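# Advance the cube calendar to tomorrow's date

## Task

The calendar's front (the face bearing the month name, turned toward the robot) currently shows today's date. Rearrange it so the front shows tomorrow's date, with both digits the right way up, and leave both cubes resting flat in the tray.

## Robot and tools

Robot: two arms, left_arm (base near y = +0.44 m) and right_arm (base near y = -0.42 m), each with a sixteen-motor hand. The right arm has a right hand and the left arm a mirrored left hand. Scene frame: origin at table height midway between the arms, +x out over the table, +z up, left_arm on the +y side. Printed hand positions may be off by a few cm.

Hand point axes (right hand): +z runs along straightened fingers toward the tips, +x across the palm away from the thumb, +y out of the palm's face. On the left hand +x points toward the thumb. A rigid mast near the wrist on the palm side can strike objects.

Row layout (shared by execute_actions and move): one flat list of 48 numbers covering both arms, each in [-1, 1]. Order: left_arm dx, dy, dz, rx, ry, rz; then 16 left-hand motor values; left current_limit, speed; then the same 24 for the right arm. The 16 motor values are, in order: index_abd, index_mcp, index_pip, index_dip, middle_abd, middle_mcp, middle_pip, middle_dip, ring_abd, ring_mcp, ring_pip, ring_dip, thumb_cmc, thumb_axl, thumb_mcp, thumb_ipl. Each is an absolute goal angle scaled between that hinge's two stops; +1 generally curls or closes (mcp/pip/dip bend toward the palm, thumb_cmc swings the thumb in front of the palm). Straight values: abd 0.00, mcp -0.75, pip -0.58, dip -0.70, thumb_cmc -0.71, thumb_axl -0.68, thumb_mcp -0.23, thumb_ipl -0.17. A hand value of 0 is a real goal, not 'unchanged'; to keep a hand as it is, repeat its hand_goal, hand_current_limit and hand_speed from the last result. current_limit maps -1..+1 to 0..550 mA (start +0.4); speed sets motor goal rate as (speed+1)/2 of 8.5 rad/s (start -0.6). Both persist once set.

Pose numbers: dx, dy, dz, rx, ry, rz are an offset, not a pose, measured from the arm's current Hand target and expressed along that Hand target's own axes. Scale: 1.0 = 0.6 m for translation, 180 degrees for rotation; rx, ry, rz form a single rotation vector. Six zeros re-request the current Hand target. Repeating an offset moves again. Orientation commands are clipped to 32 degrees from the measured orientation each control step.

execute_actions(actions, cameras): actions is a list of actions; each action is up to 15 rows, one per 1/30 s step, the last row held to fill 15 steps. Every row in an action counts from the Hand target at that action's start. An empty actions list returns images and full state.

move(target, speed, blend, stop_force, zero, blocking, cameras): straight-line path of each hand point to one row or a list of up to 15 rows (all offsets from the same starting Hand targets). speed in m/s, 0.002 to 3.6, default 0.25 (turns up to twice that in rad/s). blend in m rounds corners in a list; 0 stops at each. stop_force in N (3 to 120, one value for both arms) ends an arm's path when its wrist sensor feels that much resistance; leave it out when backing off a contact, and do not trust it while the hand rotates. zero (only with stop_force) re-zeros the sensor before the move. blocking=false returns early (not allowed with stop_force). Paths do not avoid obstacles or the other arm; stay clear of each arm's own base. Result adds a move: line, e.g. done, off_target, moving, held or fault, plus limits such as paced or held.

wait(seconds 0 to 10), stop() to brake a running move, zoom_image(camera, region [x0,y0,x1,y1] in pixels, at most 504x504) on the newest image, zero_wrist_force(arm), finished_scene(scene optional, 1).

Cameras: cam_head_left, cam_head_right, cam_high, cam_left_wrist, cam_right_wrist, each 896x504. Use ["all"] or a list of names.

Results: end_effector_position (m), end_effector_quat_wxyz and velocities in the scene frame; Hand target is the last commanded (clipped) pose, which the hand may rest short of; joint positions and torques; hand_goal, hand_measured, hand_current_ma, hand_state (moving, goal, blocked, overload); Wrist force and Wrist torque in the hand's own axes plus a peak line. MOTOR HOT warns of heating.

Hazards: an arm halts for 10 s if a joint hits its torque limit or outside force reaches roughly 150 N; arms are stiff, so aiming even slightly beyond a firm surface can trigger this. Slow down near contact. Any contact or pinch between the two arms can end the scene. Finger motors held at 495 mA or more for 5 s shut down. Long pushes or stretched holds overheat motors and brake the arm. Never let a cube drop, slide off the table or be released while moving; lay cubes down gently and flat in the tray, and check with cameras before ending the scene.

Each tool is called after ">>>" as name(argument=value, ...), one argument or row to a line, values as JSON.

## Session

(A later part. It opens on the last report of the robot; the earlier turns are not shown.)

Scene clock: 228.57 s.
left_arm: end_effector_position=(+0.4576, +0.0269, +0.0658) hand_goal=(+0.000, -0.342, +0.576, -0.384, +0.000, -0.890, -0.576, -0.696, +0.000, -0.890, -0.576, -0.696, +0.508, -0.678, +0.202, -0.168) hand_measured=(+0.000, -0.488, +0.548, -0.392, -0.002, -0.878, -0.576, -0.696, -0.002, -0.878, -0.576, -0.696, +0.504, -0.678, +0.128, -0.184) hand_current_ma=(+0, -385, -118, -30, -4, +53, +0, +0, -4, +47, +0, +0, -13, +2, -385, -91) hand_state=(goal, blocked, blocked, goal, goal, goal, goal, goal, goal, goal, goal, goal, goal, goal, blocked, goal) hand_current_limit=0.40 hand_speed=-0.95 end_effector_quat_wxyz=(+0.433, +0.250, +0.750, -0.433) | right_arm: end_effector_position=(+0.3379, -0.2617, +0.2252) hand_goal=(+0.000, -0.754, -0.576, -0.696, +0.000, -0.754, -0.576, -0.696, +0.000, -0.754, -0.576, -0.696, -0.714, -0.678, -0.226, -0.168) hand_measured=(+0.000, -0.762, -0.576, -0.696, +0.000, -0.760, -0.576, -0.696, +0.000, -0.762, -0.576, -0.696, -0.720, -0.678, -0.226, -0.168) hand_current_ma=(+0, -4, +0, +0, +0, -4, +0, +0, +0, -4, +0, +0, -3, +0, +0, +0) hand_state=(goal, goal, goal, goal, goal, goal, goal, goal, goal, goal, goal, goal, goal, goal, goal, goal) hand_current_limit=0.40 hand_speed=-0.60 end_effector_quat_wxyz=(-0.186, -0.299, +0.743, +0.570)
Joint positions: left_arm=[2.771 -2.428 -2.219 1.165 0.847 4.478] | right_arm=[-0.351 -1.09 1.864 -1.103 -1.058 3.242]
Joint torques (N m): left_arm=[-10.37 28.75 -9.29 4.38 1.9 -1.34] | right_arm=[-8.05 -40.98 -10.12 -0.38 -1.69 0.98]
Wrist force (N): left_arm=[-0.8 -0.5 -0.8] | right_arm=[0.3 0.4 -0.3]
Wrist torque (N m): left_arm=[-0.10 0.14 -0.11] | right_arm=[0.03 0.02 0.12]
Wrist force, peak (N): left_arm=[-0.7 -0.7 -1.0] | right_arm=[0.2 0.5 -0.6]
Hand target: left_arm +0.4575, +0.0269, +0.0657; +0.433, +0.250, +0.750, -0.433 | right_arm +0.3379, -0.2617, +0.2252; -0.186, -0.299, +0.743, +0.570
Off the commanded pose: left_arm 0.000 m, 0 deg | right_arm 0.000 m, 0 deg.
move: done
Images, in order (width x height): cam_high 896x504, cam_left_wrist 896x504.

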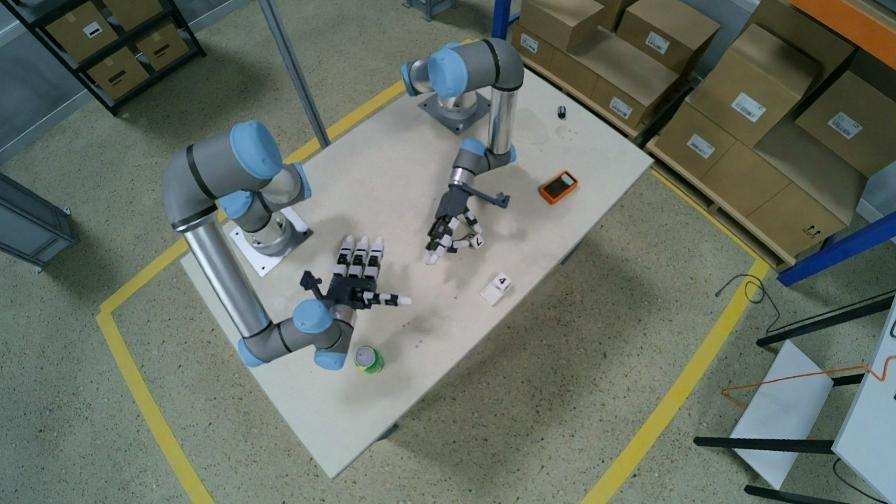

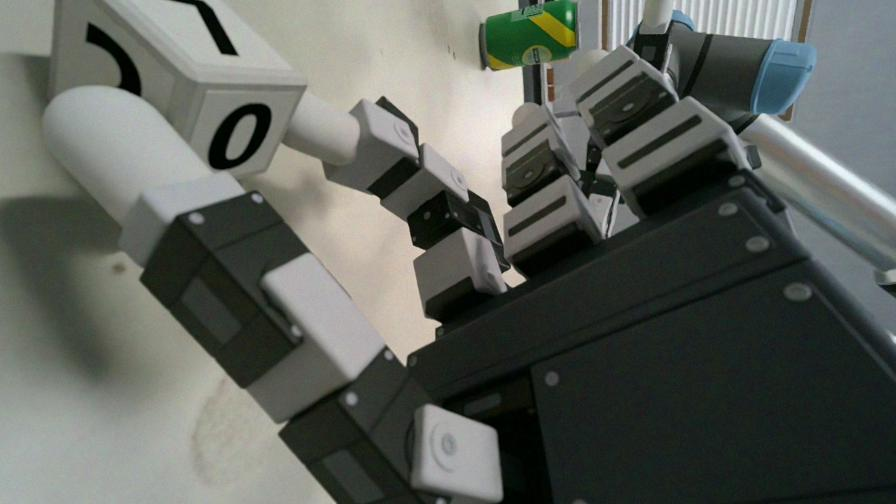

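>>> move(
  target=[0.0127,-0.0103,-0.006,0,0,0,0,-0.342,0.577,-0.384,0,-0.89,-0.576,-0.696,0,-0.89,-0.576,-0.696,0.509,-0.678,0.202,-0.168,0.4,-0.95,0,0,0,0,0,0,0,-0.754,-0.576,-0.696,0,-0.754,-0.576,-0.696,0,-0.754,-0.576,-0.696,-0.714,-0.678,-0.226,-0.168,0.4,-0.6],
  speed=0.03,
)

>>> move(
  target=[0.0289,0.0144,0.0083,0,0,0,0,-0.342,0.577,-0.384,0,-0.89,-0.576,-0.696,0,-0.89,-0.576,-0.696,0.509,-0.678,0.202,-0.168,0.4,-0.95,0,0,0,0,0,0,0,-0.754,-0.576,-0.696,0,-0.754,-0.576,-0.696,0,-0.754,-0.576,-0.696,-0.714,-0.678,-0.226,-0.168,0.4,-0.6],
  speed=0.015,
  stop_force=3,
  cameras=["cam_left_wrist","cam_high"],
)

>>> zoom_image(
  camera="cam_high",
  region=[440, 195, 510, 265],
)

>>> zoom_image(
  camera="cam_left_wrist",
  region=[0, 0, 400, 225],
)

Scene clock: 231.80 s.
left_arm: end_effector_position=(+0.4476, +0.0269, +0.0627) hand_goal=(+0.000, -0.342, +0.576, -0.384, +0.000, -0.890, -0.576, -0.696, +0.000, -0.890, -0.576, -0.696, +0.508, -0.678, +0.202, -0.168) hand_measured=(+0.000, -0.488, +0.548, -0.392, -0.002, -0.878, -0.576, -0.696, -0.002, -0.878, -0.576, -0.696, +0.504, -0.678, +0.128, -0.184) hand_current_ma=(+0, -385, -118, -30, -4, +53, +0, +0, -4, +47, +0, +0, -13, +2, -385, -91) hand_state=(goal, blocked, blocked, goal, goal, goal, goal, goal, goal, goal, goal, goal, goal, goal, blocked, goal) hand_current_limit=0.40 hand_speed=-0.95 end_effector_quat_wxyz=(+0.433, +0.250, +0.750, -0.433) | right_arm: end_effector_position=(+0.3379, -0.2617, +0.2252) hand_goal=(+0.000, -0.754, -0.576, -0.696, +0.000, -0.754, -0.576, -0.696, +0.000, -0.754, -0.576, -0.696, -0.714, -0.678, -0.226, -0.168) hand_measured=(+0.000, -0.762, -0.576, -0.696, +0.000, -0.760, -0.576, -0.696, +0.000, -0.762, -0.576, -0.696, -0.720, -0.678, -0.226, -0.168) hand_current_ma=(+0, -4, +0, +0, +0, -4, +0, +0, +0, -4, +0, +0, -3, +0, +0, +0) hand_state=(goal, goal, goal, goal, goal, goal, goal, goal, goal, goal, goal, goal, goal, goal, goal, goal) hand_current_limit=0.40 hand_speed=-0.60 end_effector_quat_wxyz=(-0.186, -0.299, +0.743, +0.570)
Joint positions: left_arm=[2.762 -2.436 -2.237 1.194 0.856 4.474] | right_arm=[-0.351 -1.09 1.864 -1.103 -1.058 3.242]
Joint torques (N m): left_arm=[-10.42 27.54 -9.41 4.6 1.94 -1.35] | right_arm=[-7.94 -40.12 -10.1 -0.18 -1.67 1]
Wrist force (N): left_arm=[-0.8 -0.5 -0.7] | right_arm=[0.3 0.3 -0.2]
Wrist torque (N m): left_arm=[-0.12 0.14 -0.11] | right_arm=[0.03 0.02 0.12]
Wrist force, peak (N): left_arm=[-0.9 -0.7 -0.9] | right_arm=[0.2 0.5 -0.4]
Hand target: left_arm +0.4475, +0.0269, +0.0627; +0.433, +0.250, +0.750, -0.433 | right_arm +0.3379, -0.2617, +0.2252; -0.186, -0.299, +0.743, +0.570
Off the commanded pose: left_arm 0.000 m, 0 deg | right_arm 0.000 m, 0 deg.
move: done

Scene clock: 233.90 s.
left_arm: end_effector_position=(+0.4475, +0.0269, +0.0468) hand_goal=(+0.000, -0.342, +0.576, -0.384, +0.000, -0.890, -0.576, -0.696, +0.000, -0.890, -0.576, -0.696, +0.508, -0.678, +0.202, -0.168) hand_measured=(+0.000, -0.486, +0.548, -0.392, -0.002, -0.878, -0.576, -0.696, -0.002, -0.878, -0.576, -0.696, +0.510, -0.676, +0.128, -0.184) hand_current_ma=(+0, -385, -119, -32, -4, +53, +0, +0, -4, +47, +0, +0, +4, +9, -385, -92) hand_state=(goal, blocked, blocked, goal, goal, goal, goal, goal, goal, goal, goal, goal, goal, goal, blocked, goal) hand_current_limit=0.40 hand_speed=-0.95 end_effector_quat_wxyz=(+0.433, +0.250, +0.750, -0.433) | right_arm: end_effector_position=(+0.3379, -0.2617, +0.2252) hand_goal=(+0.000, -0.754, -0.576, -0.696, +0.000, -0.754, -0.576, -0.696, +0.000, -0.754, -0.576, -0.696, -0.714, -0.678, -0.226, -0.168) hand_measured=(+0.000, -0.762, -0.576, -0.696, +0.000, -0.760, -0.576, -0.696, +0.000, -0.762, -0.576, -0.696, -0.720, -0.678, -0.226, -0.168) hand_current_ma=(+0, -4, +0, +0, +0, -4, +0, +0, +0, -4, +0, +0, -3, +0, +0, +0) hand_state=(goal, goal, goal, goal, goal, goal, goal, goal, goal, goal, goal, goal, goal, goal, goal, goal) hand_current_limit=0.40 hand_speed=-0.60 end_effector_quat_wxyz=(-0.186, -0.299, +0.743, +0.570)
Joint positions: left_arm=[2.761 -2.483 -2.222 1.226 0.856 4.474] | right_arm=[-0.351 -1.09 1.864 -1.103 -1.058 3.242]
Joint torques (N m): left_arm=[-10.23 40.19 -10.03 -0.16 1.54 -0.26] | right_arm=[-6.94 -40.5 -10.09 -0.16 -1.67 0.98]
Wrist force (N): left_arm=[-0.5 -0.5 -0.8] | right_arm=[0.3 0.1 -0.2]
Wrist torque (N m): left_arm=[-0.12 0.12 -0.11] | right_arm=[0.01 0.02 0.12]
Wrist force, peak (N): left_arm=[-3.7 -2.4 -1.7] | right_arm=[0.2 0.4 -0.5]
Hand target: left_arm +0.4475, +0.0269, +0.0468; +0.433, +0.250, +0.750, -0.433 (not the last commanded pose) | right_arm +0.3379, -0.2617, +0.2252; -0.186, -0.299, +0.743, +0.570
Off the commanded pose: left_arm 0.004 m, 0 deg | right_arm 0.000 m, 0 deg.
move: contact (left_arm)
Images, in order (width x height): cam_high 896x504, cam_left_wrist 896x504.

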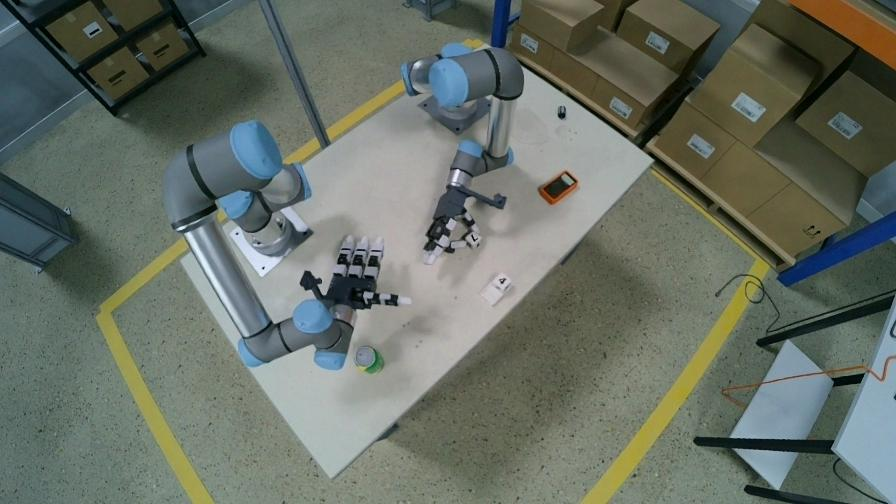

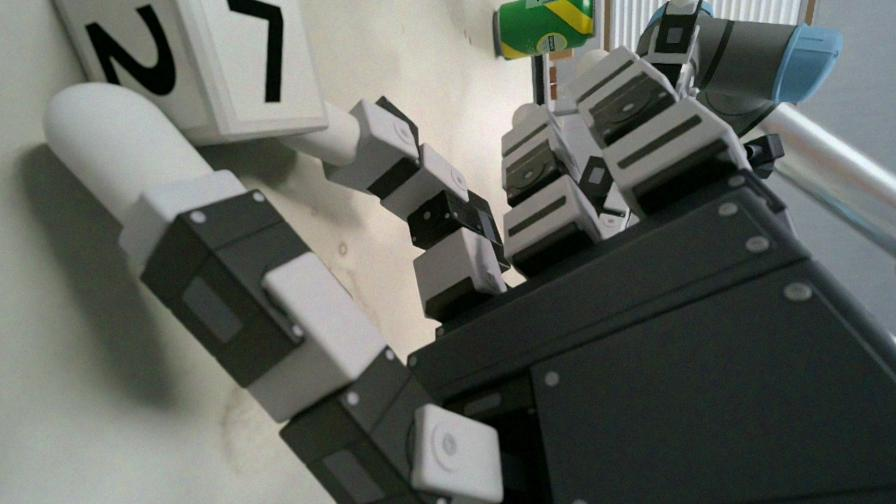

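Scaled by 7.200.

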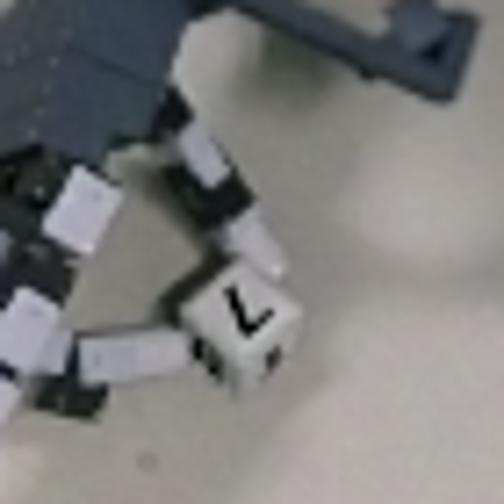

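Scaled by 1.260.

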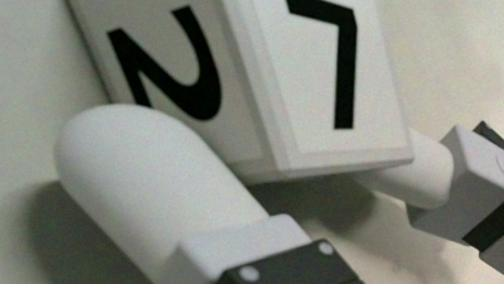

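>>> move(
  target=[
    [0,0,0,0,0,0,0,-0.48,0.577,-0.384,0,-0.89,-0.576,-0.696,0,-0.89,-0.576,-0.696,0.509,-0.678,0.11,-0.168,0.4,-0.93,0,0,0,0,0,0,0,-0.754,-0.576,-0.696,0,-0.754,-0.576,-0.696,0,-0.754,-0.576,-0.696,-0.714,-0.678,-0.226,-0.168,0.4,-0.6],
    [0,0,0,0,0,0,0,-0.699,0.577,-0.384,0,-0.89,-0.576,-0.696,0,-0.89,-0.576,-0.696,0.509,-0.678,-0.0225,-0.168,0.4,-0.8,0,0,0,0,0,0,0,-0.754,-0.576,-0.696,0,-0.754,-0.576,-0.696,0,-0.754,-0.576,-0.696,-0.714,-0.678,-0.226,-0.168,0.4,-0.6],
  ],
  cameras=["cam_high","cam_left_wrist"],
)

Scene clock: 236.37 s.
left_arm: end_effector_position=(+0.4475, +0.0269, +0.0468) hand_goal=(+0.000, -0.700, +0.576, -0.384, +0.000, -0.890, -0.576, -0.696, +0.000, -0.890, -0.576, -0.696, +0.508, -0.678, -0.022, -0.168) hand_measured=(+0.000, -0.692, +0.572, -0.386, -0.002, -0.878, -0.576, -0.696, -0.002, -0.878, -0.576, -0.696, +0.504, -0.678, -0.018, -0.170) hand_current_ma=(+0, +35, -15, -9, -4, +53, +0, +0, -4, +47, +0, +0, -18, +2, +15, -9) hand_state=(goal, goal, goal, goal, goal, goal, goal, goal, goal, goal, goal, goal, goal, goal, goal, goal) hand_current_limit=0.40 hand_speed=-0.80 end_effector_quat_wxyz=(+0.433, +0.250, +0.750, -0.433) | right_arm: end_effector_position=(+0.3379, -0.2617, +0.2252) hand_goal=(+0.000, -0.754, -0.576, -0.696, +0.000, -0.754, -0.576, -0.696, +0.000, -0.754, -0.576, -0.696, -0.714, -0.678, -0.226, -0.168) hand_measured=(+0.000, -0.762, -0.576, -0.696, +0.000, -0.760, -0.576, -0.696, +0.000, -0.762, -0.576, -0.696, -0.720, -0.678, -0.226, -0.168) hand_current_ma=(+0, -4, +0, +0, +0, -4, +0, +0, +0, -4, +0, +0, -3, +0, +0, +0) hand_state=(goal, goal, goal, goal, goal, goal, goal, goal, goal, goal, goal, goal, goal, goal, goal, goal) hand_current_limit=0.40 hand_speed=-0.60 end_effector_quat_wxyz=(-0.186, -0.299, +0.743, +0.570)
Joint positions: left_arm=[2.761 -2.483 -2.222 1.226 0.856 4.474] | right_arm=[-0.351 -1.09 1.864 -1.103 -1.058 3.242]
Joint torques (N m): left_arm=[-8.58 39.89 -10.01 -0.08 0.42 -0.29] | right_arm=[-6.2 -39.33 -10.14 -0.12 -1.72 0.86]
Wrist force (N): left_arm=[-0.6 -0.5 -0.8] | right_arm=[0.2 0.3 0.0]
Wrist torque (N m): left_arm=[-0.12 0.14 -0.12] | right_arm=[0.01 0.02 0.11]
Wrist force, peak (N): left_arm=[-1.0 -0.9 -0.7] | right_arm=[0.1 0.3 -0.5]
Hand target: left_arm +0.4475, +0.0269, +0.0468; +0.433, +0.250, +0.750, -0.433 | right_arm +0.3379, -0.2617, +0.2252; -0.186, -0.299, +0.743, +0.570
Off the commanded pose: left_arm 0.000 m, 0 deg | right_arm 0.000 m, 0 deg.
move: done
Images, in order (width x height): cam_high 896x504, cam_left_wrist 896x504.

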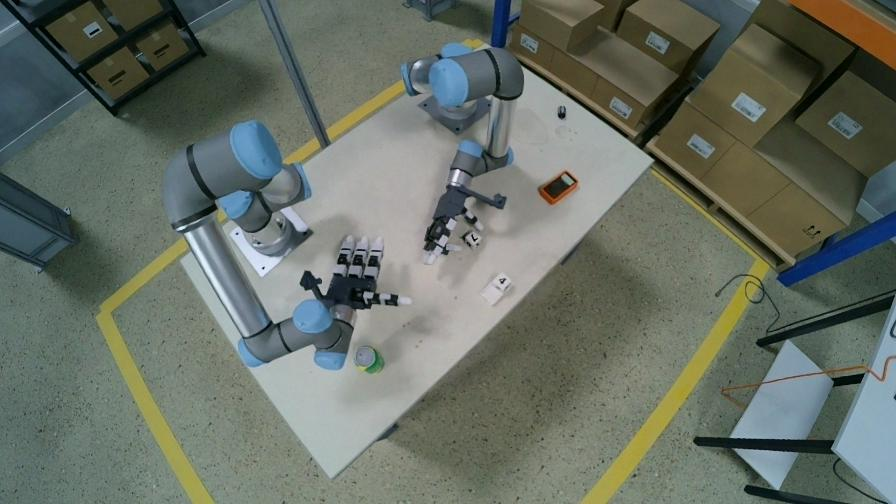

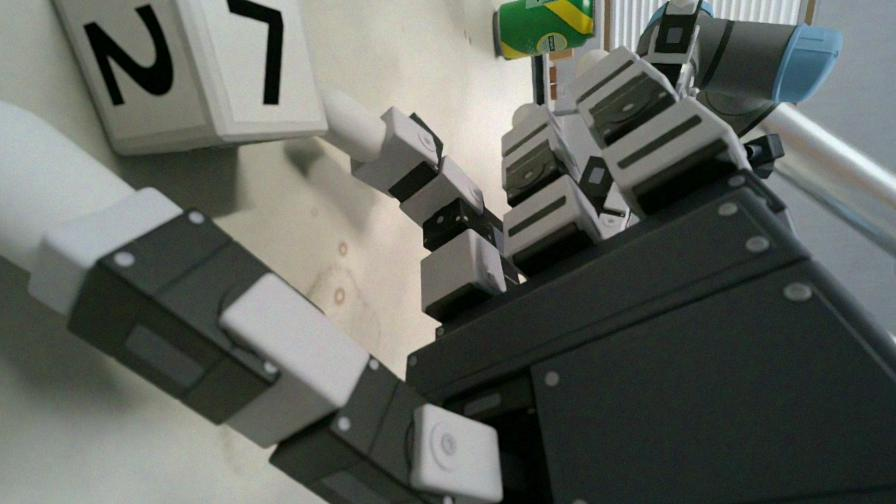

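>>> move(
  target=[
    [-0.1443,-0.0722,-0.0417,0,0,0,0,-0.699,0.577,-0.384,0,-0.89,-0.576,-0.696,0,-0.89,-0.576,-0.696,0.509,-0.678,-0.0225,-0.168,0.4,-0.8,-0.1388,-0.085,-0.258,0,0,0,0,-0.754,-0.576,-0.696,0,-0.754,-0.576,-0.696,0,-0.754,-0.576,-0.696,-0.714,-0.678,-0.226,-0.168,0.4,-0.6],
    [-0.3212,0.1834,0.107,-0.2596,-0.2596,-0.4497,0,-0.699,0.577,-0.384,0,-0.89,-0.576,-0.696,0,-0.89,-0.576,-0.696,0.509,-0.678,-0.0225,-0.168,0.4,-0.8,-0.1388,-0.085,-0.258,0,0,0,0,-0.754,-0.576,-0.696,0,-0.754,-0.576,-0.696,0,-0.754,-0.576,-0.696,-0.714,-0.678,-0.226,-0.168,0.4,-0.6],
  ],
  speed=0.3,
  cameras=["all"],
)

>>> zoom_image(
  camera="cam_head_right",
  region=[460, 210, 560, 290],
)

>>> zoom_image(
  camera="cam_head_left",
  region=[440, 210, 540, 290],
)

>>> zoom_image(
  camera="cam_right_wrist",
  region=[480, 150, 680, 330],
)

Scene clock: 246.17 s.
left_arm: end_effector_position=(+0.6542, +0.0265, +0.1499) hand_goal=(+0.000, -0.700, +0.576, -0.384, +0.000, -0.890, -0.576, -0.696, +0.000, -0.890, -0.576, -0.696, +0.508, -0.678, -0.022, -0.168) hand_measured=(+0.000, -0.692, +0.572, -0.386, -0.002, -0.878, -0.576, -0.696, -0.002, -0.880, -0.576, -0.696, +0.506, -0.678, -0.020, -0.170) hand_current_ma=(+0, +33, -12, -9, -4, +52, +0, +0, -4, +45, +0, +0, -6, +2, +10, -8) hand_state=(goal, goal, goal, goal, goal, goal, goal, goal, goal, goal, goal, goal, goal, goal, goal, goal) hand_current_limit=0.40 hand_speed=-0.80 end_effector_quat_wxyz=(-0.353, +0.613, -0.612, +0.353) | right_arm: end_effector_position=(+0.5078, -0.3296, +0.2252) hand_goal=(+0.000, -0.754, -0.576, -0.696, +0.000, -0.754, -0.576, -0.696, +0.000, -0.754, -0.576, -0.696, -0.714, -0.678, -0.226, -0.168) hand_measured=(+0.000, -0.762, -0.576, -0.696, +0.000, -0.762, -0.576, -0.696, +0.000, -0.762, -0.576, -0.696, -0.720, -0.678, -0.226, -0.168) hand_current_ma=(+0, -4, +0, +0, +0, -4, +0, +0, +0, -4, +0, +0, -3, +0, +0, +0) hand_state=(goal, goal, goal, goal, goal, goal, goal, goal, goal, goal, goal, goal, goal, goal, goal, goal) hand_current_limit=0.40 hand_speed=-0.60 end_effector_quat_wxyz=(-0.186, -0.299, +0.743, +0.570)
Joint positions: left_arm=[2.675 -2.288 -1.594 0.17 1.957 2.904] | right_arm=[-0.363 -0.744 1.236 -0.819 -1.069 3.237]
Joint torques (N m): left_arm=[11.1 37.57 30.13 0.43 2.74 -1.52] | right_arm=[12.24 -43.63 -28.73 2.43 -1.91 -1.28]
Wrist force (N): left_arm=[-0.5 0.5 -0.8] | right_arm=[0.0 0.5 -0.2]
Wrist torque (N m): left_arm=[0.08 0.15 0.08] | right_arm=[0.07 0.05 0.09]
Wrist force, peak (N): left_arm=[-1.6 -0.9 -0.9] | right_arm=[0.0 -0.2 -1.7]
Hand target: left_arm +0.6542, +0.0265, +0.1499; -0.353, +0.613, -0.612, +0.353 | right_arm +0.5078, -0.3296, +0.2252; -0.186, -0.299, +0.743, +0.570
Off the commanded pose: left_arm 0.000 m, 0 deg | right_arm 0.000 m, 0 deg.
move: done

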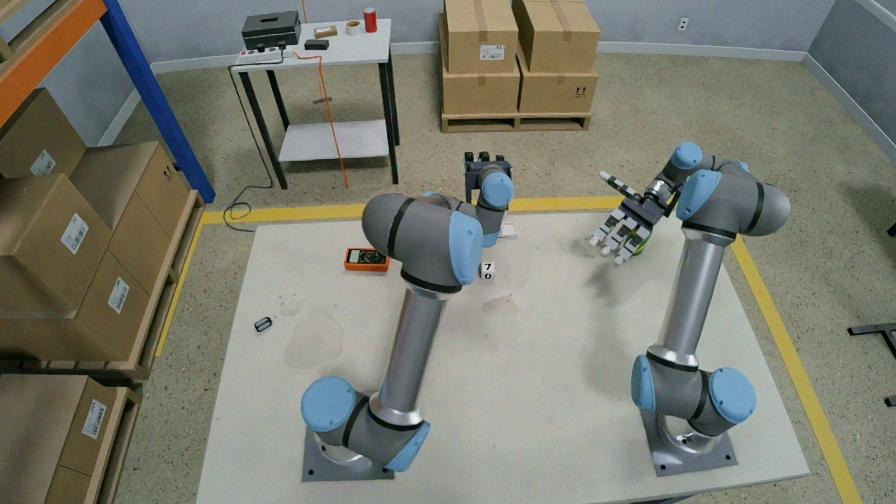

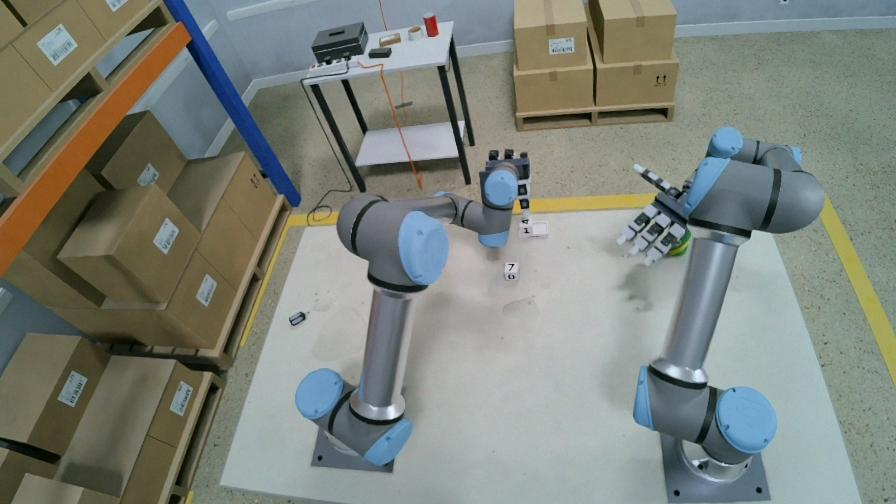

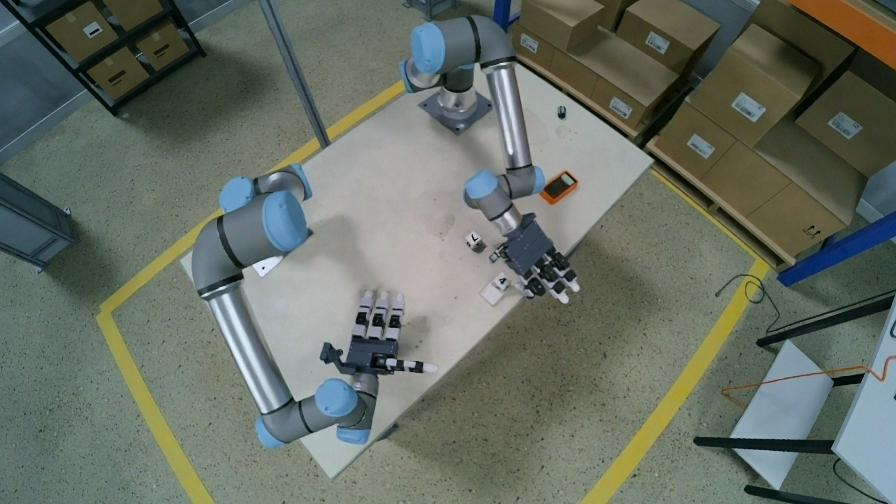

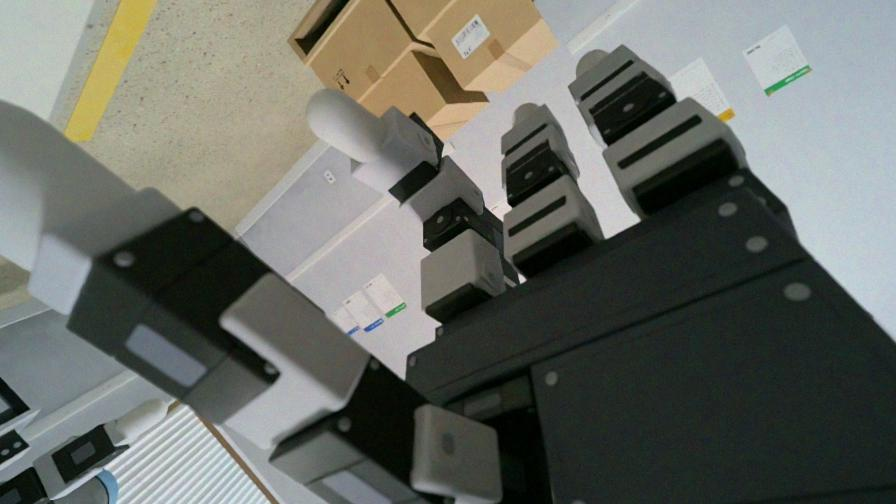

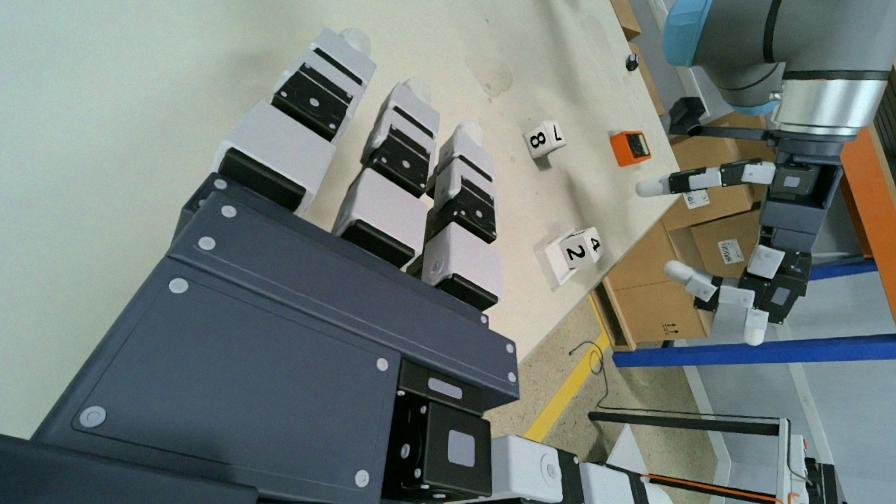

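Scaled by 5.040.

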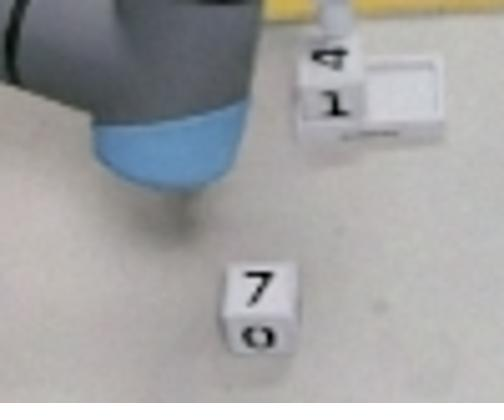

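Scaled by 5.040.

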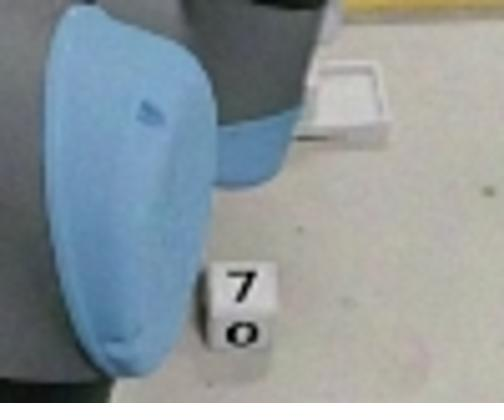

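Scaled by 2.520.

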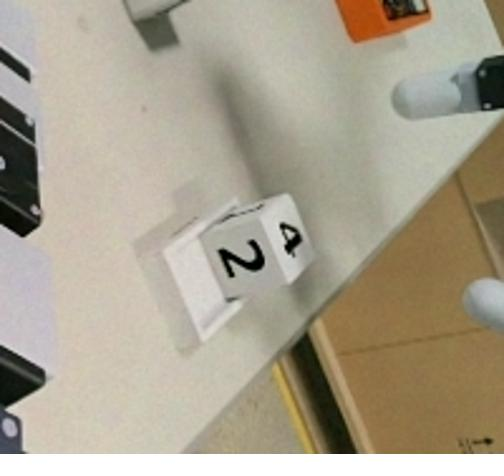

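>>> move(
  target=[0,0.129,0.0745,0,0,0,0,-0.699,0.577,-0.384,0,-0.89,-0.576,-0.696,0,-0.89,-0.576,-0.696,0.509,-0.678,-0.0225,-0.168,0.4,-0.8,0,0,0,0,0,0,0,-0.754,-0.576,-0.696,0,-0.754,-0.576,-0.696,0,-0.754,-0.576,-0.696,-0.714,-0.678,-0.226,-0.168,0.4,-0.6],
  speed=0.08,
  stop_force=5,
  cameras=["all"],
)

>>> zoom_image(
  camera="cam_right_wrist",
  region=[530, 200, 640, 310],
)

>>> zoom_image(
  camera="cam_head_right",
  region=[490, 190, 560, 250],
)

Scene clock: 250.77 s.
left_arm: end_effector_position=(+0.6542, +0.0264, +0.0605) hand_goal=(+0.000, -0.700, +0.576, -0.384, +0.000, -0.890, -0.576, -0.696, +0.000, -0.890, -0.576, -0.696, +0.508, -0.678, -0.022, -0.168) hand_measured=(+0.000, -0.692, +0.572, -0.386, -0.002, -0.878, -0.576, -0.696, -0.002, -0.880, -0.576, -0.696, +0.506, -0.678, -0.020, -0.170) hand_current_ma=(+0, +33, -12, -9, -4, +52, +0, +0, -4, +45, +0, +0, -6, +2, +10, -8) hand_state=(goal, goal, goal, goal, goal, goal, goal, goal, goal, goal, goal, goal, goal, goal, goal, goal) hand_current_limit=0.40 hand_speed=-0.80 end_effector_quat_wxyz=(-0.353, +0.613, -0.612, +0.353) | right_arm: end_effector_position=(+0.5078, -0.3296, +0.2252) hand_goal=(+0.000, -0.754, -0.576, -0.696, +0.000, -0.754, -0.576, -0.696, +0.000, -0.754, -0.576, -0.696, -0.714, -0.678, -0.226, -0.168) hand_measured=(+0.000, -0.762, -0.576, -0.696, +0.000, -0.762, -0.576, -0.696, +0.000, -0.762, -0.576, -0.696, -0.720, -0.678, -0.226, -0.168) hand_current_ma=(+0, -4, +0, +0, +0, -4, +0, +0, +0, -4, +0, +0, -3, +0, +0, +0) hand_state=(goal, goal, goal, goal, goal, goal, goal, goal, goal, goal, goal, goal, goal, goal, goal, goal) hand_current_limit=0.40 hand_speed=-0.60 end_effector_quat_wxyz=(-0.186, -0.299, +0.743, +0.570)
Joint positions: left_arm=[2.675 -2.442 -1.6 0.329 1.957 2.903] | right_arm=[-0.363 -0.744 1.236 -0.819 -1.069 3.237]
Joint torques (N m): left_arm=[-10.1 39.72 27.96 5.12 2.66 0.58] | right_arm=[13.65 -43.03 -27.89 2.4 -1.86 -1.23]
Wrist force (N): left_arm=[-0.5 0.6 -0.9] | right_arm=[0.2 0.4 -0.2]
Wrist torque (N m): left_arm=[0.12 0.14 0.07] | right_arm=[0.06 0.02 0.11]
Wrist force, peak (N): left_arm=[-0.7 0.3 -1.0] | right_arm=[0.3 0.7 0.1]
Hand target: left_arm +0.6542, +0.0264, +0.0605; -0.353, +0.613, -0.612, +0.353 | right_arm +0.5078, -0.3296, +0.2252; -0.186, -0.299, +0.743, +0.570
Off the commanded pose: left_arm 0.000 m, 0 deg | right_arm 0.000 m, 0 deg.
move: done

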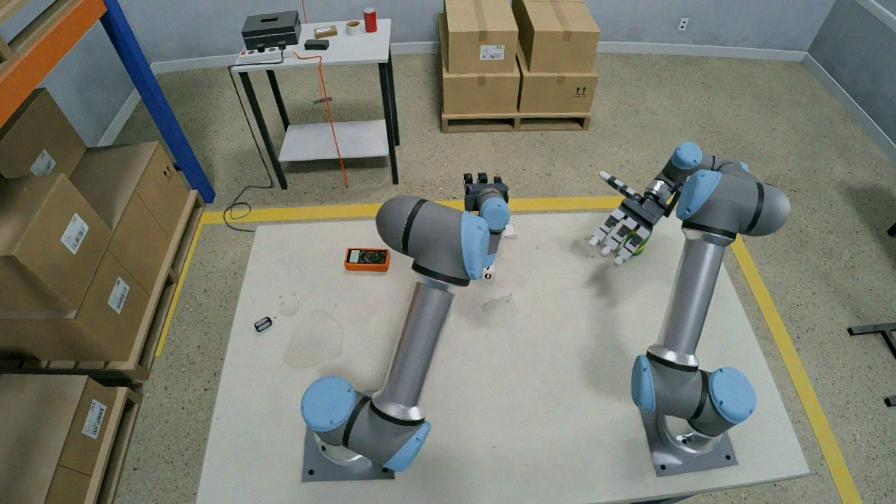

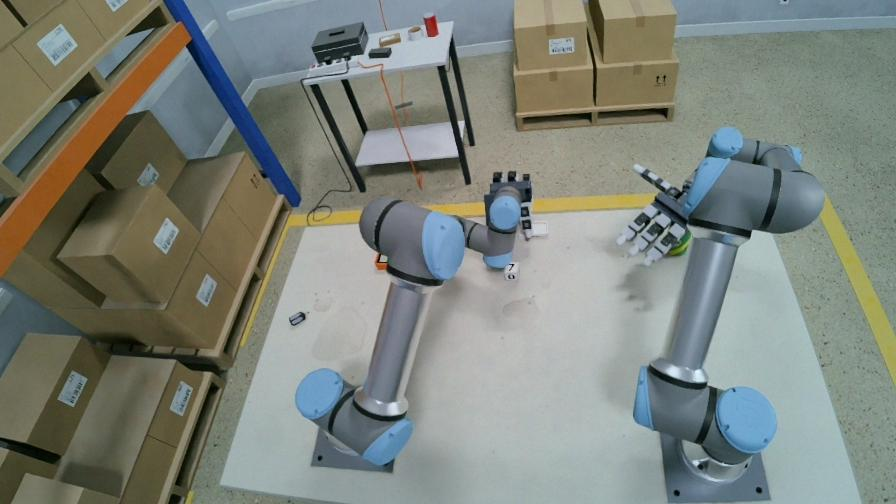

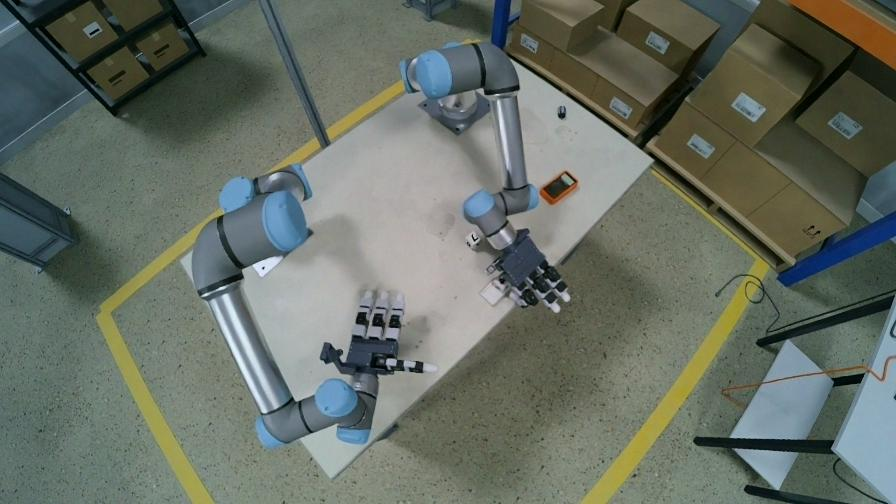

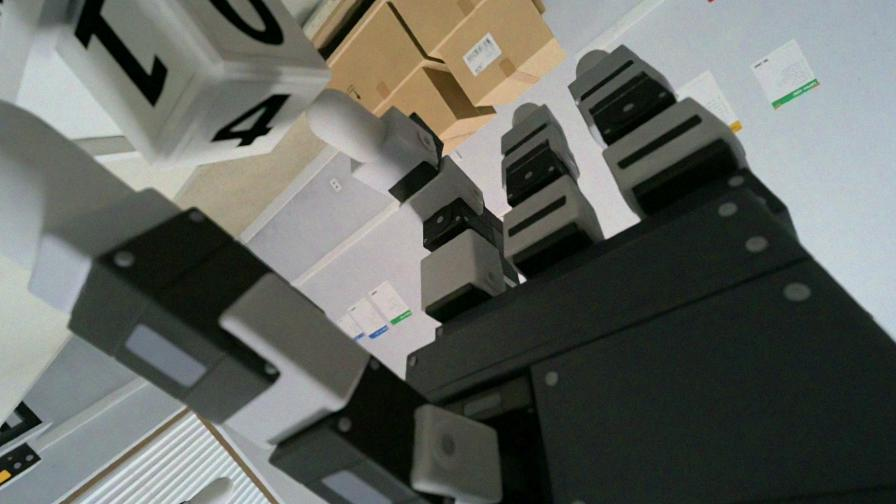

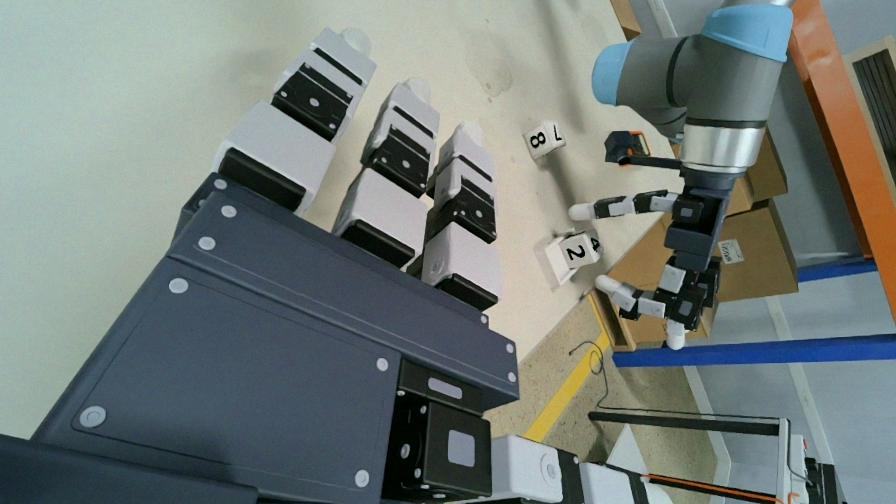

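Scaled by 4.582.

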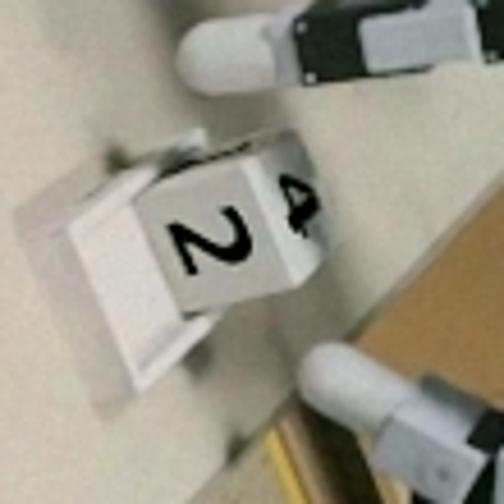

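Scaled by 7.200.

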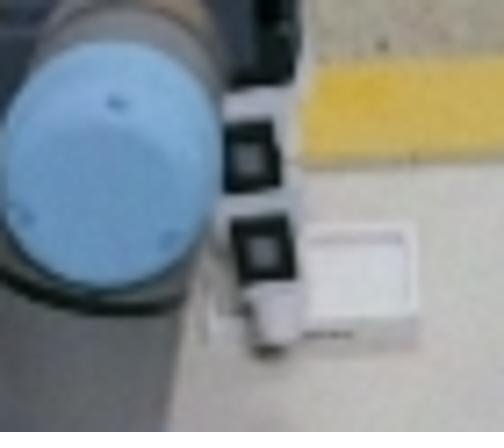

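>>> move(
  target=[0,0,0,0,0,0,0,-0.342,0.577,-0.384,0,-0.89,-0.576,-0.696,0,-0.89,-0.576,-0.696,0.509,-0.678,0.202,-0.168,0.4,-0.9,0,0,0,0,0,0,0,-0.754,-0.576,-0.696,0,-0.754,-0.576,-0.696,0,-0.754,-0.576,-0.696,-0.714,-0.678,-0.226,-0.168,0.4,-0.6],
  cameras=["cam_left_wrist","cam_right_wrist"],
)

>>> zoom_image(
  camera="cam_right_wrist",
  region=[530, 200, 640, 310],
)

Scene clock: 269.03 s.
left_arm: end_effector_position=(+0.6542, +0.0264, +0.0605) hand_goal=(+0.000, -0.342, +0.576, -0.384, +0.000, -0.890, -0.576, -0.696, +0.000, -0.890, -0.576, -0.696, +0.508, -0.678, +0.202, -0.168) hand_measured=(+0.000, -0.500, +0.564, -0.386, -0.002, -0.878, -0.576, -0.696, -0.002, -0.880, -0.576, -0.696, +0.508, -0.678, +0.126, -0.180) hand_current_ma=(+0, -385, -47, -9, -4, +52, +0, +0, -4, +45, +0, +0, +2, +2, -385, -66) hand_state=(goal, blocked, goal, goal, goal, goal, goal, goal, goal, goal, goal, goal, goal, goal, blocked, goal) hand_current_limit=0.40 hand_speed=-0.90 end_effector_quat_wxyz=(-0.353, +0.613, -0.612, +0.353) | right_arm: end_effector_position=(+0.5078, -0.3296, +0.2252) hand_goal=(+0.000, -0.754, -0.576, -0.696, +0.000, -0.754, -0.576, -0.696, +0.000, -0.754, -0.576, -0.696, -0.714, -0.678, -0.226, -0.168) hand_measured=(+0.000, -0.762, -0.576, -0.696, +0.000, -0.762, -0.576, -0.696, +0.000, -0.762, -0.576, -0.696, -0.720, -0.678, -0.226, -0.168) hand_current_ma=(+0, -4, +0, +0, +0, -4, +0, +0, +0, -4, +0, +0, -3, +0, +0, +0) hand_state=(goal, goal, goal, goal, goal, goal, goal, goal, goal, goal, goal, goal, goal, goal, goal, goal) hand_current_limit=0.40 hand_speed=-0.60 end_effector_quat_wxyz=(-0.186, -0.299, +0.743, +0.570)
Joint positions: left_arm=[2.675 -2.442 -1.6 0.329 1.957 2.903] | right_arm=[-0.363 -0.744 1.236 -0.819 -1.069 3.237]
Joint torques (N m): left_arm=[-10.14 40.27 26.13 4.34 2.65 0.41] | right_arm=[12.81 -42.69 -27.23 2.47 -1.88 -1.18]
Wrist force (N): left_arm=[-0.4 -2.1 -1.3] | right_arm=[0.2 0.4 -0.1]
Wrist torque (N m): left_arm=[0.02 0.15 0.02] | right_arm=[0.04 0.01 0.10]
Wrist force, peak (N): left_arm=[0.0 -3.2 -1.1] | right_arm=[0.5 0.6 -0.1]
Hand target: left_arm +0.6542, +0.0264, +0.0605; -0.353, +0.613, -0.612, +0.353 | right_arm +0.5078, -0.3296, +0.2252; -0.186, -0.299, +0.743, +0.570
Off the commanded pose: left_arm 0.000 m, 0 deg | right_arm 0.000 m, 0 deg.
move: done
Images, in order (width x height): cam_left_wrist 896x504, cam_right_wrist 896x504.

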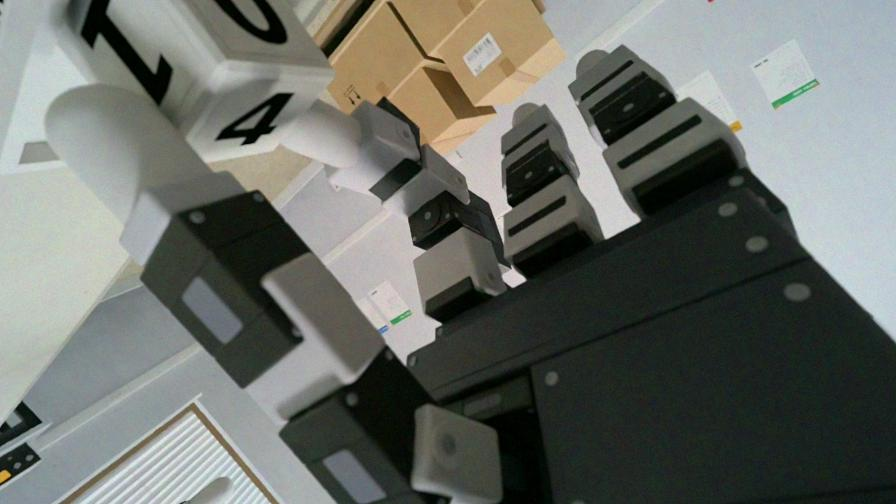

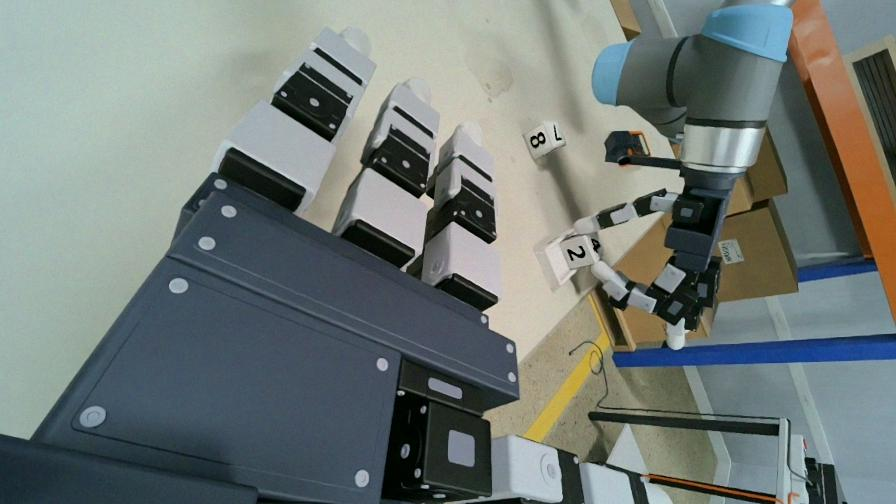

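Scaled by 4.582.

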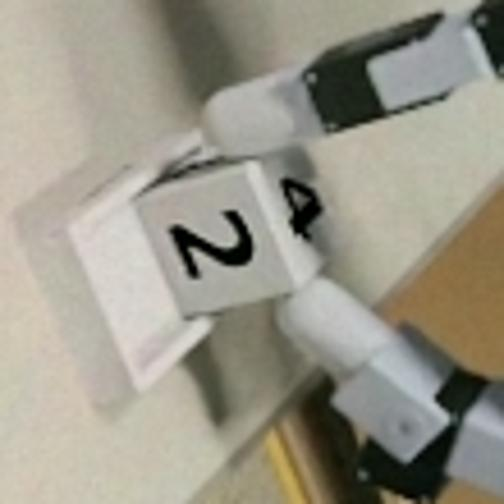

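>>> move(
  target=[0,-0.0722,-0.0417,0,0,0,0,-0.342,0.577,-0.384,0,-0.89,-0.576,-0.696,0,-0.89,-0.576,-0.696,0.509,-0.678,0.202,-0.168,0.4,-0.9,0,0,0,0,0,0,0,-0.754,-0.576,-0.696,0,-0.754,-0.576,-0.696,0,-0.754,-0.576,-0.696,-0.714,-0.678,-0.226,-0.168,0.4,-0.6],
  speed=0.05,
  cameras=["cam_left_wrist","cam_right_wrist"],
)

>>> zoom_image(
  camera="cam_right_wrist",
  region=[530, 180, 660, 310],
)

>>> zoom_image(
  camera="cam_left_wrist",
  region=[0, 0, 400, 225],
)

Scene clock: 271.30 s.
left_arm: end_effector_position=(+0.6542, +0.0265, +0.1104) hand_goal=(+0.000, -0.342, +0.576, -0.384, +0.000, -0.890, -0.576, -0.696, +0.000, -0.890, -0.576, -0.696, +0.508, -0.678, +0.202, -0.168) hand_measured=(+0.000, -0.486, +0.548, -0.392, -0.002, -0.878, -0.576, -0.696, -0.002, -0.880, -0.576, -0.696, +0.510, -0.678, +0.126, -0.184) hand_current_ma=(+0, -385, -118, -30, -4, +52, +0, +0, -4, +45, +0, +0, +6, +2, -385, -86) hand_state=(goal, blocked, blocked, goal, goal, goal, goal, goal, goal, goal, goal, goal, goal, goal, blocked, goal) hand_current_limit=0.40 hand_speed=-0.90 end_effector_quat_wxyz=(-0.353, +0.613, -0.612, +0.353) | right_arm: end_effector_position=(+0.5078, -0.3296, +0.2252) hand_goal=(+0.000, -0.754, -0.576, -0.696, +0.000, -0.754, -0.576, -0.696, +0.000, -0.754, -0.576, -0.696, -0.714, -0.678, -0.226, -0.168) hand_measured=(+0.000, -0.762, -0.576, -0.696, +0.000, -0.762, -0.576, -0.696, +0.000, -0.762, -0.576, -0.696, -0.720, -0.678, -0.226, -0.168) hand_current_ma=(+0, -4, +0, +0, +0, -4, +0, +0, +0, -4, +0, +0, -3, +0, +0, +0) hand_state=(goal, goal, goal, goal, goal, goal, goal, goal, goal, goal, goal, goal, goal, goal, goal, goal) hand_current_limit=0.40 hand_speed=-0.60 end_effector_quat_wxyz=(-0.186, -0.299, +0.743, +0.570)
Joint positions: left_arm=[2.675 -2.353 -1.603 0.243 1.957 2.903] | right_arm=[-0.363 -0.744 1.236 -0.819 -1.069 3.237]
Joint torques (N m): left_arm=[7.1 50.09 29.44 0.6 -1.25 -0.08] | right_arm=[11.68 -43.97 -27.74 2.43 -1.64 -1.41]
Wrist force (N): left_arm=[-0.4 0.7 -0.3] | right_arm=[0.2 0.4 -0.2]
Wrist torque (N m): left_arm=[0.07 0.14 0.07] | right_arm=[0.05 0.02 0.11]
Wrist force, peak (N): left_arm=[0.1 -3.3 -1.4] | right_arm=[0.1 0.8 -0.2]
Hand target: left_arm +0.6542, +0.0265, +0.1105; -0.353, +0.613, -0.612, +0.353 | right_arm +0.5078, -0.3296, +0.2252; -0.186, -0.299, +0.743, +0.570
Off the commanded pose: left_arm 0.000 m, 0 deg | right_arm 0.000 m, 0 deg.
move: done
Images, in order (width x height): cam_left_wrist 896x504, cam_right_wrist 896x504.

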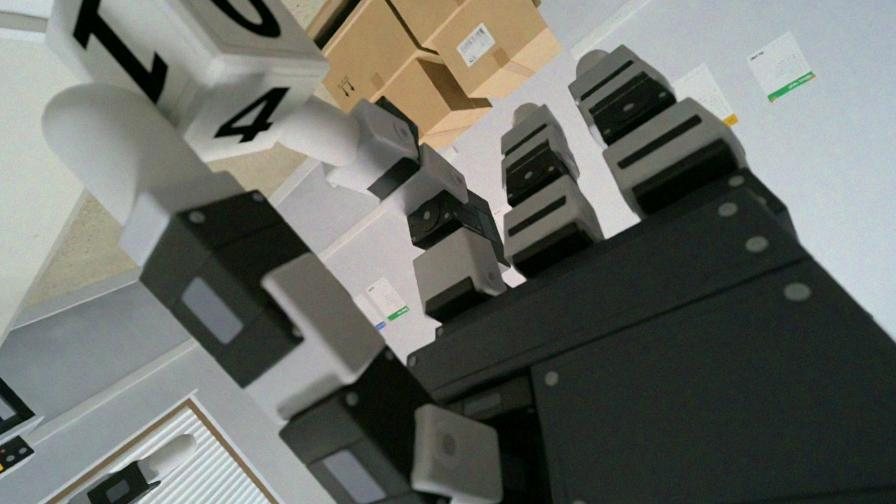

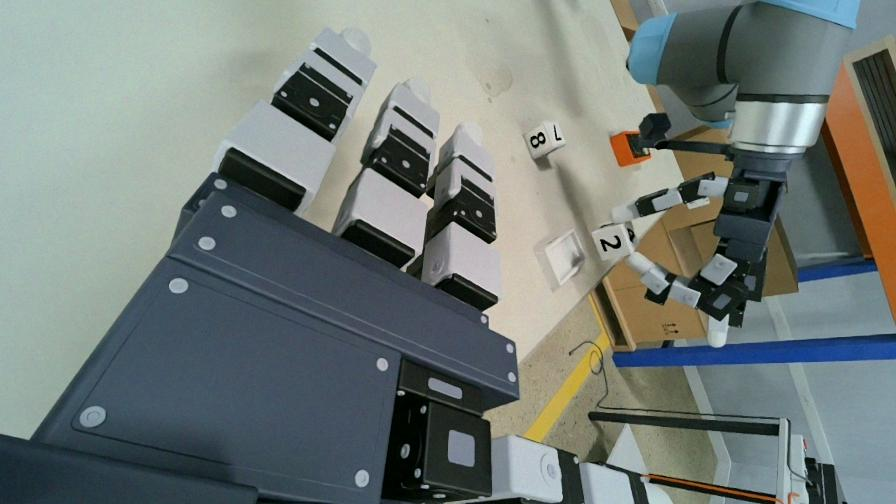

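Scaled by 3.877.

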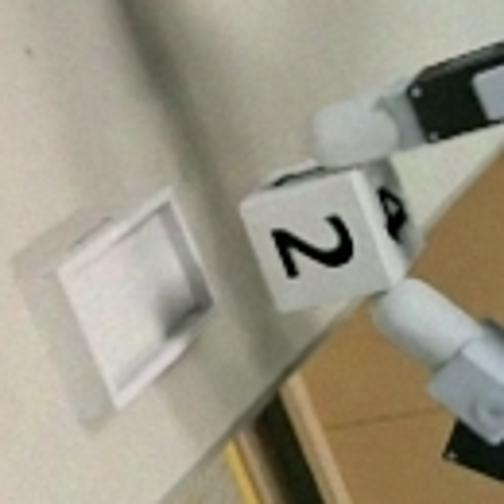

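Scaled by 1.260.

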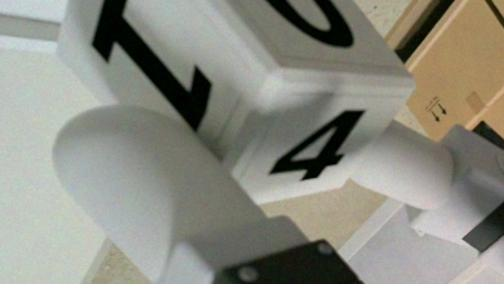

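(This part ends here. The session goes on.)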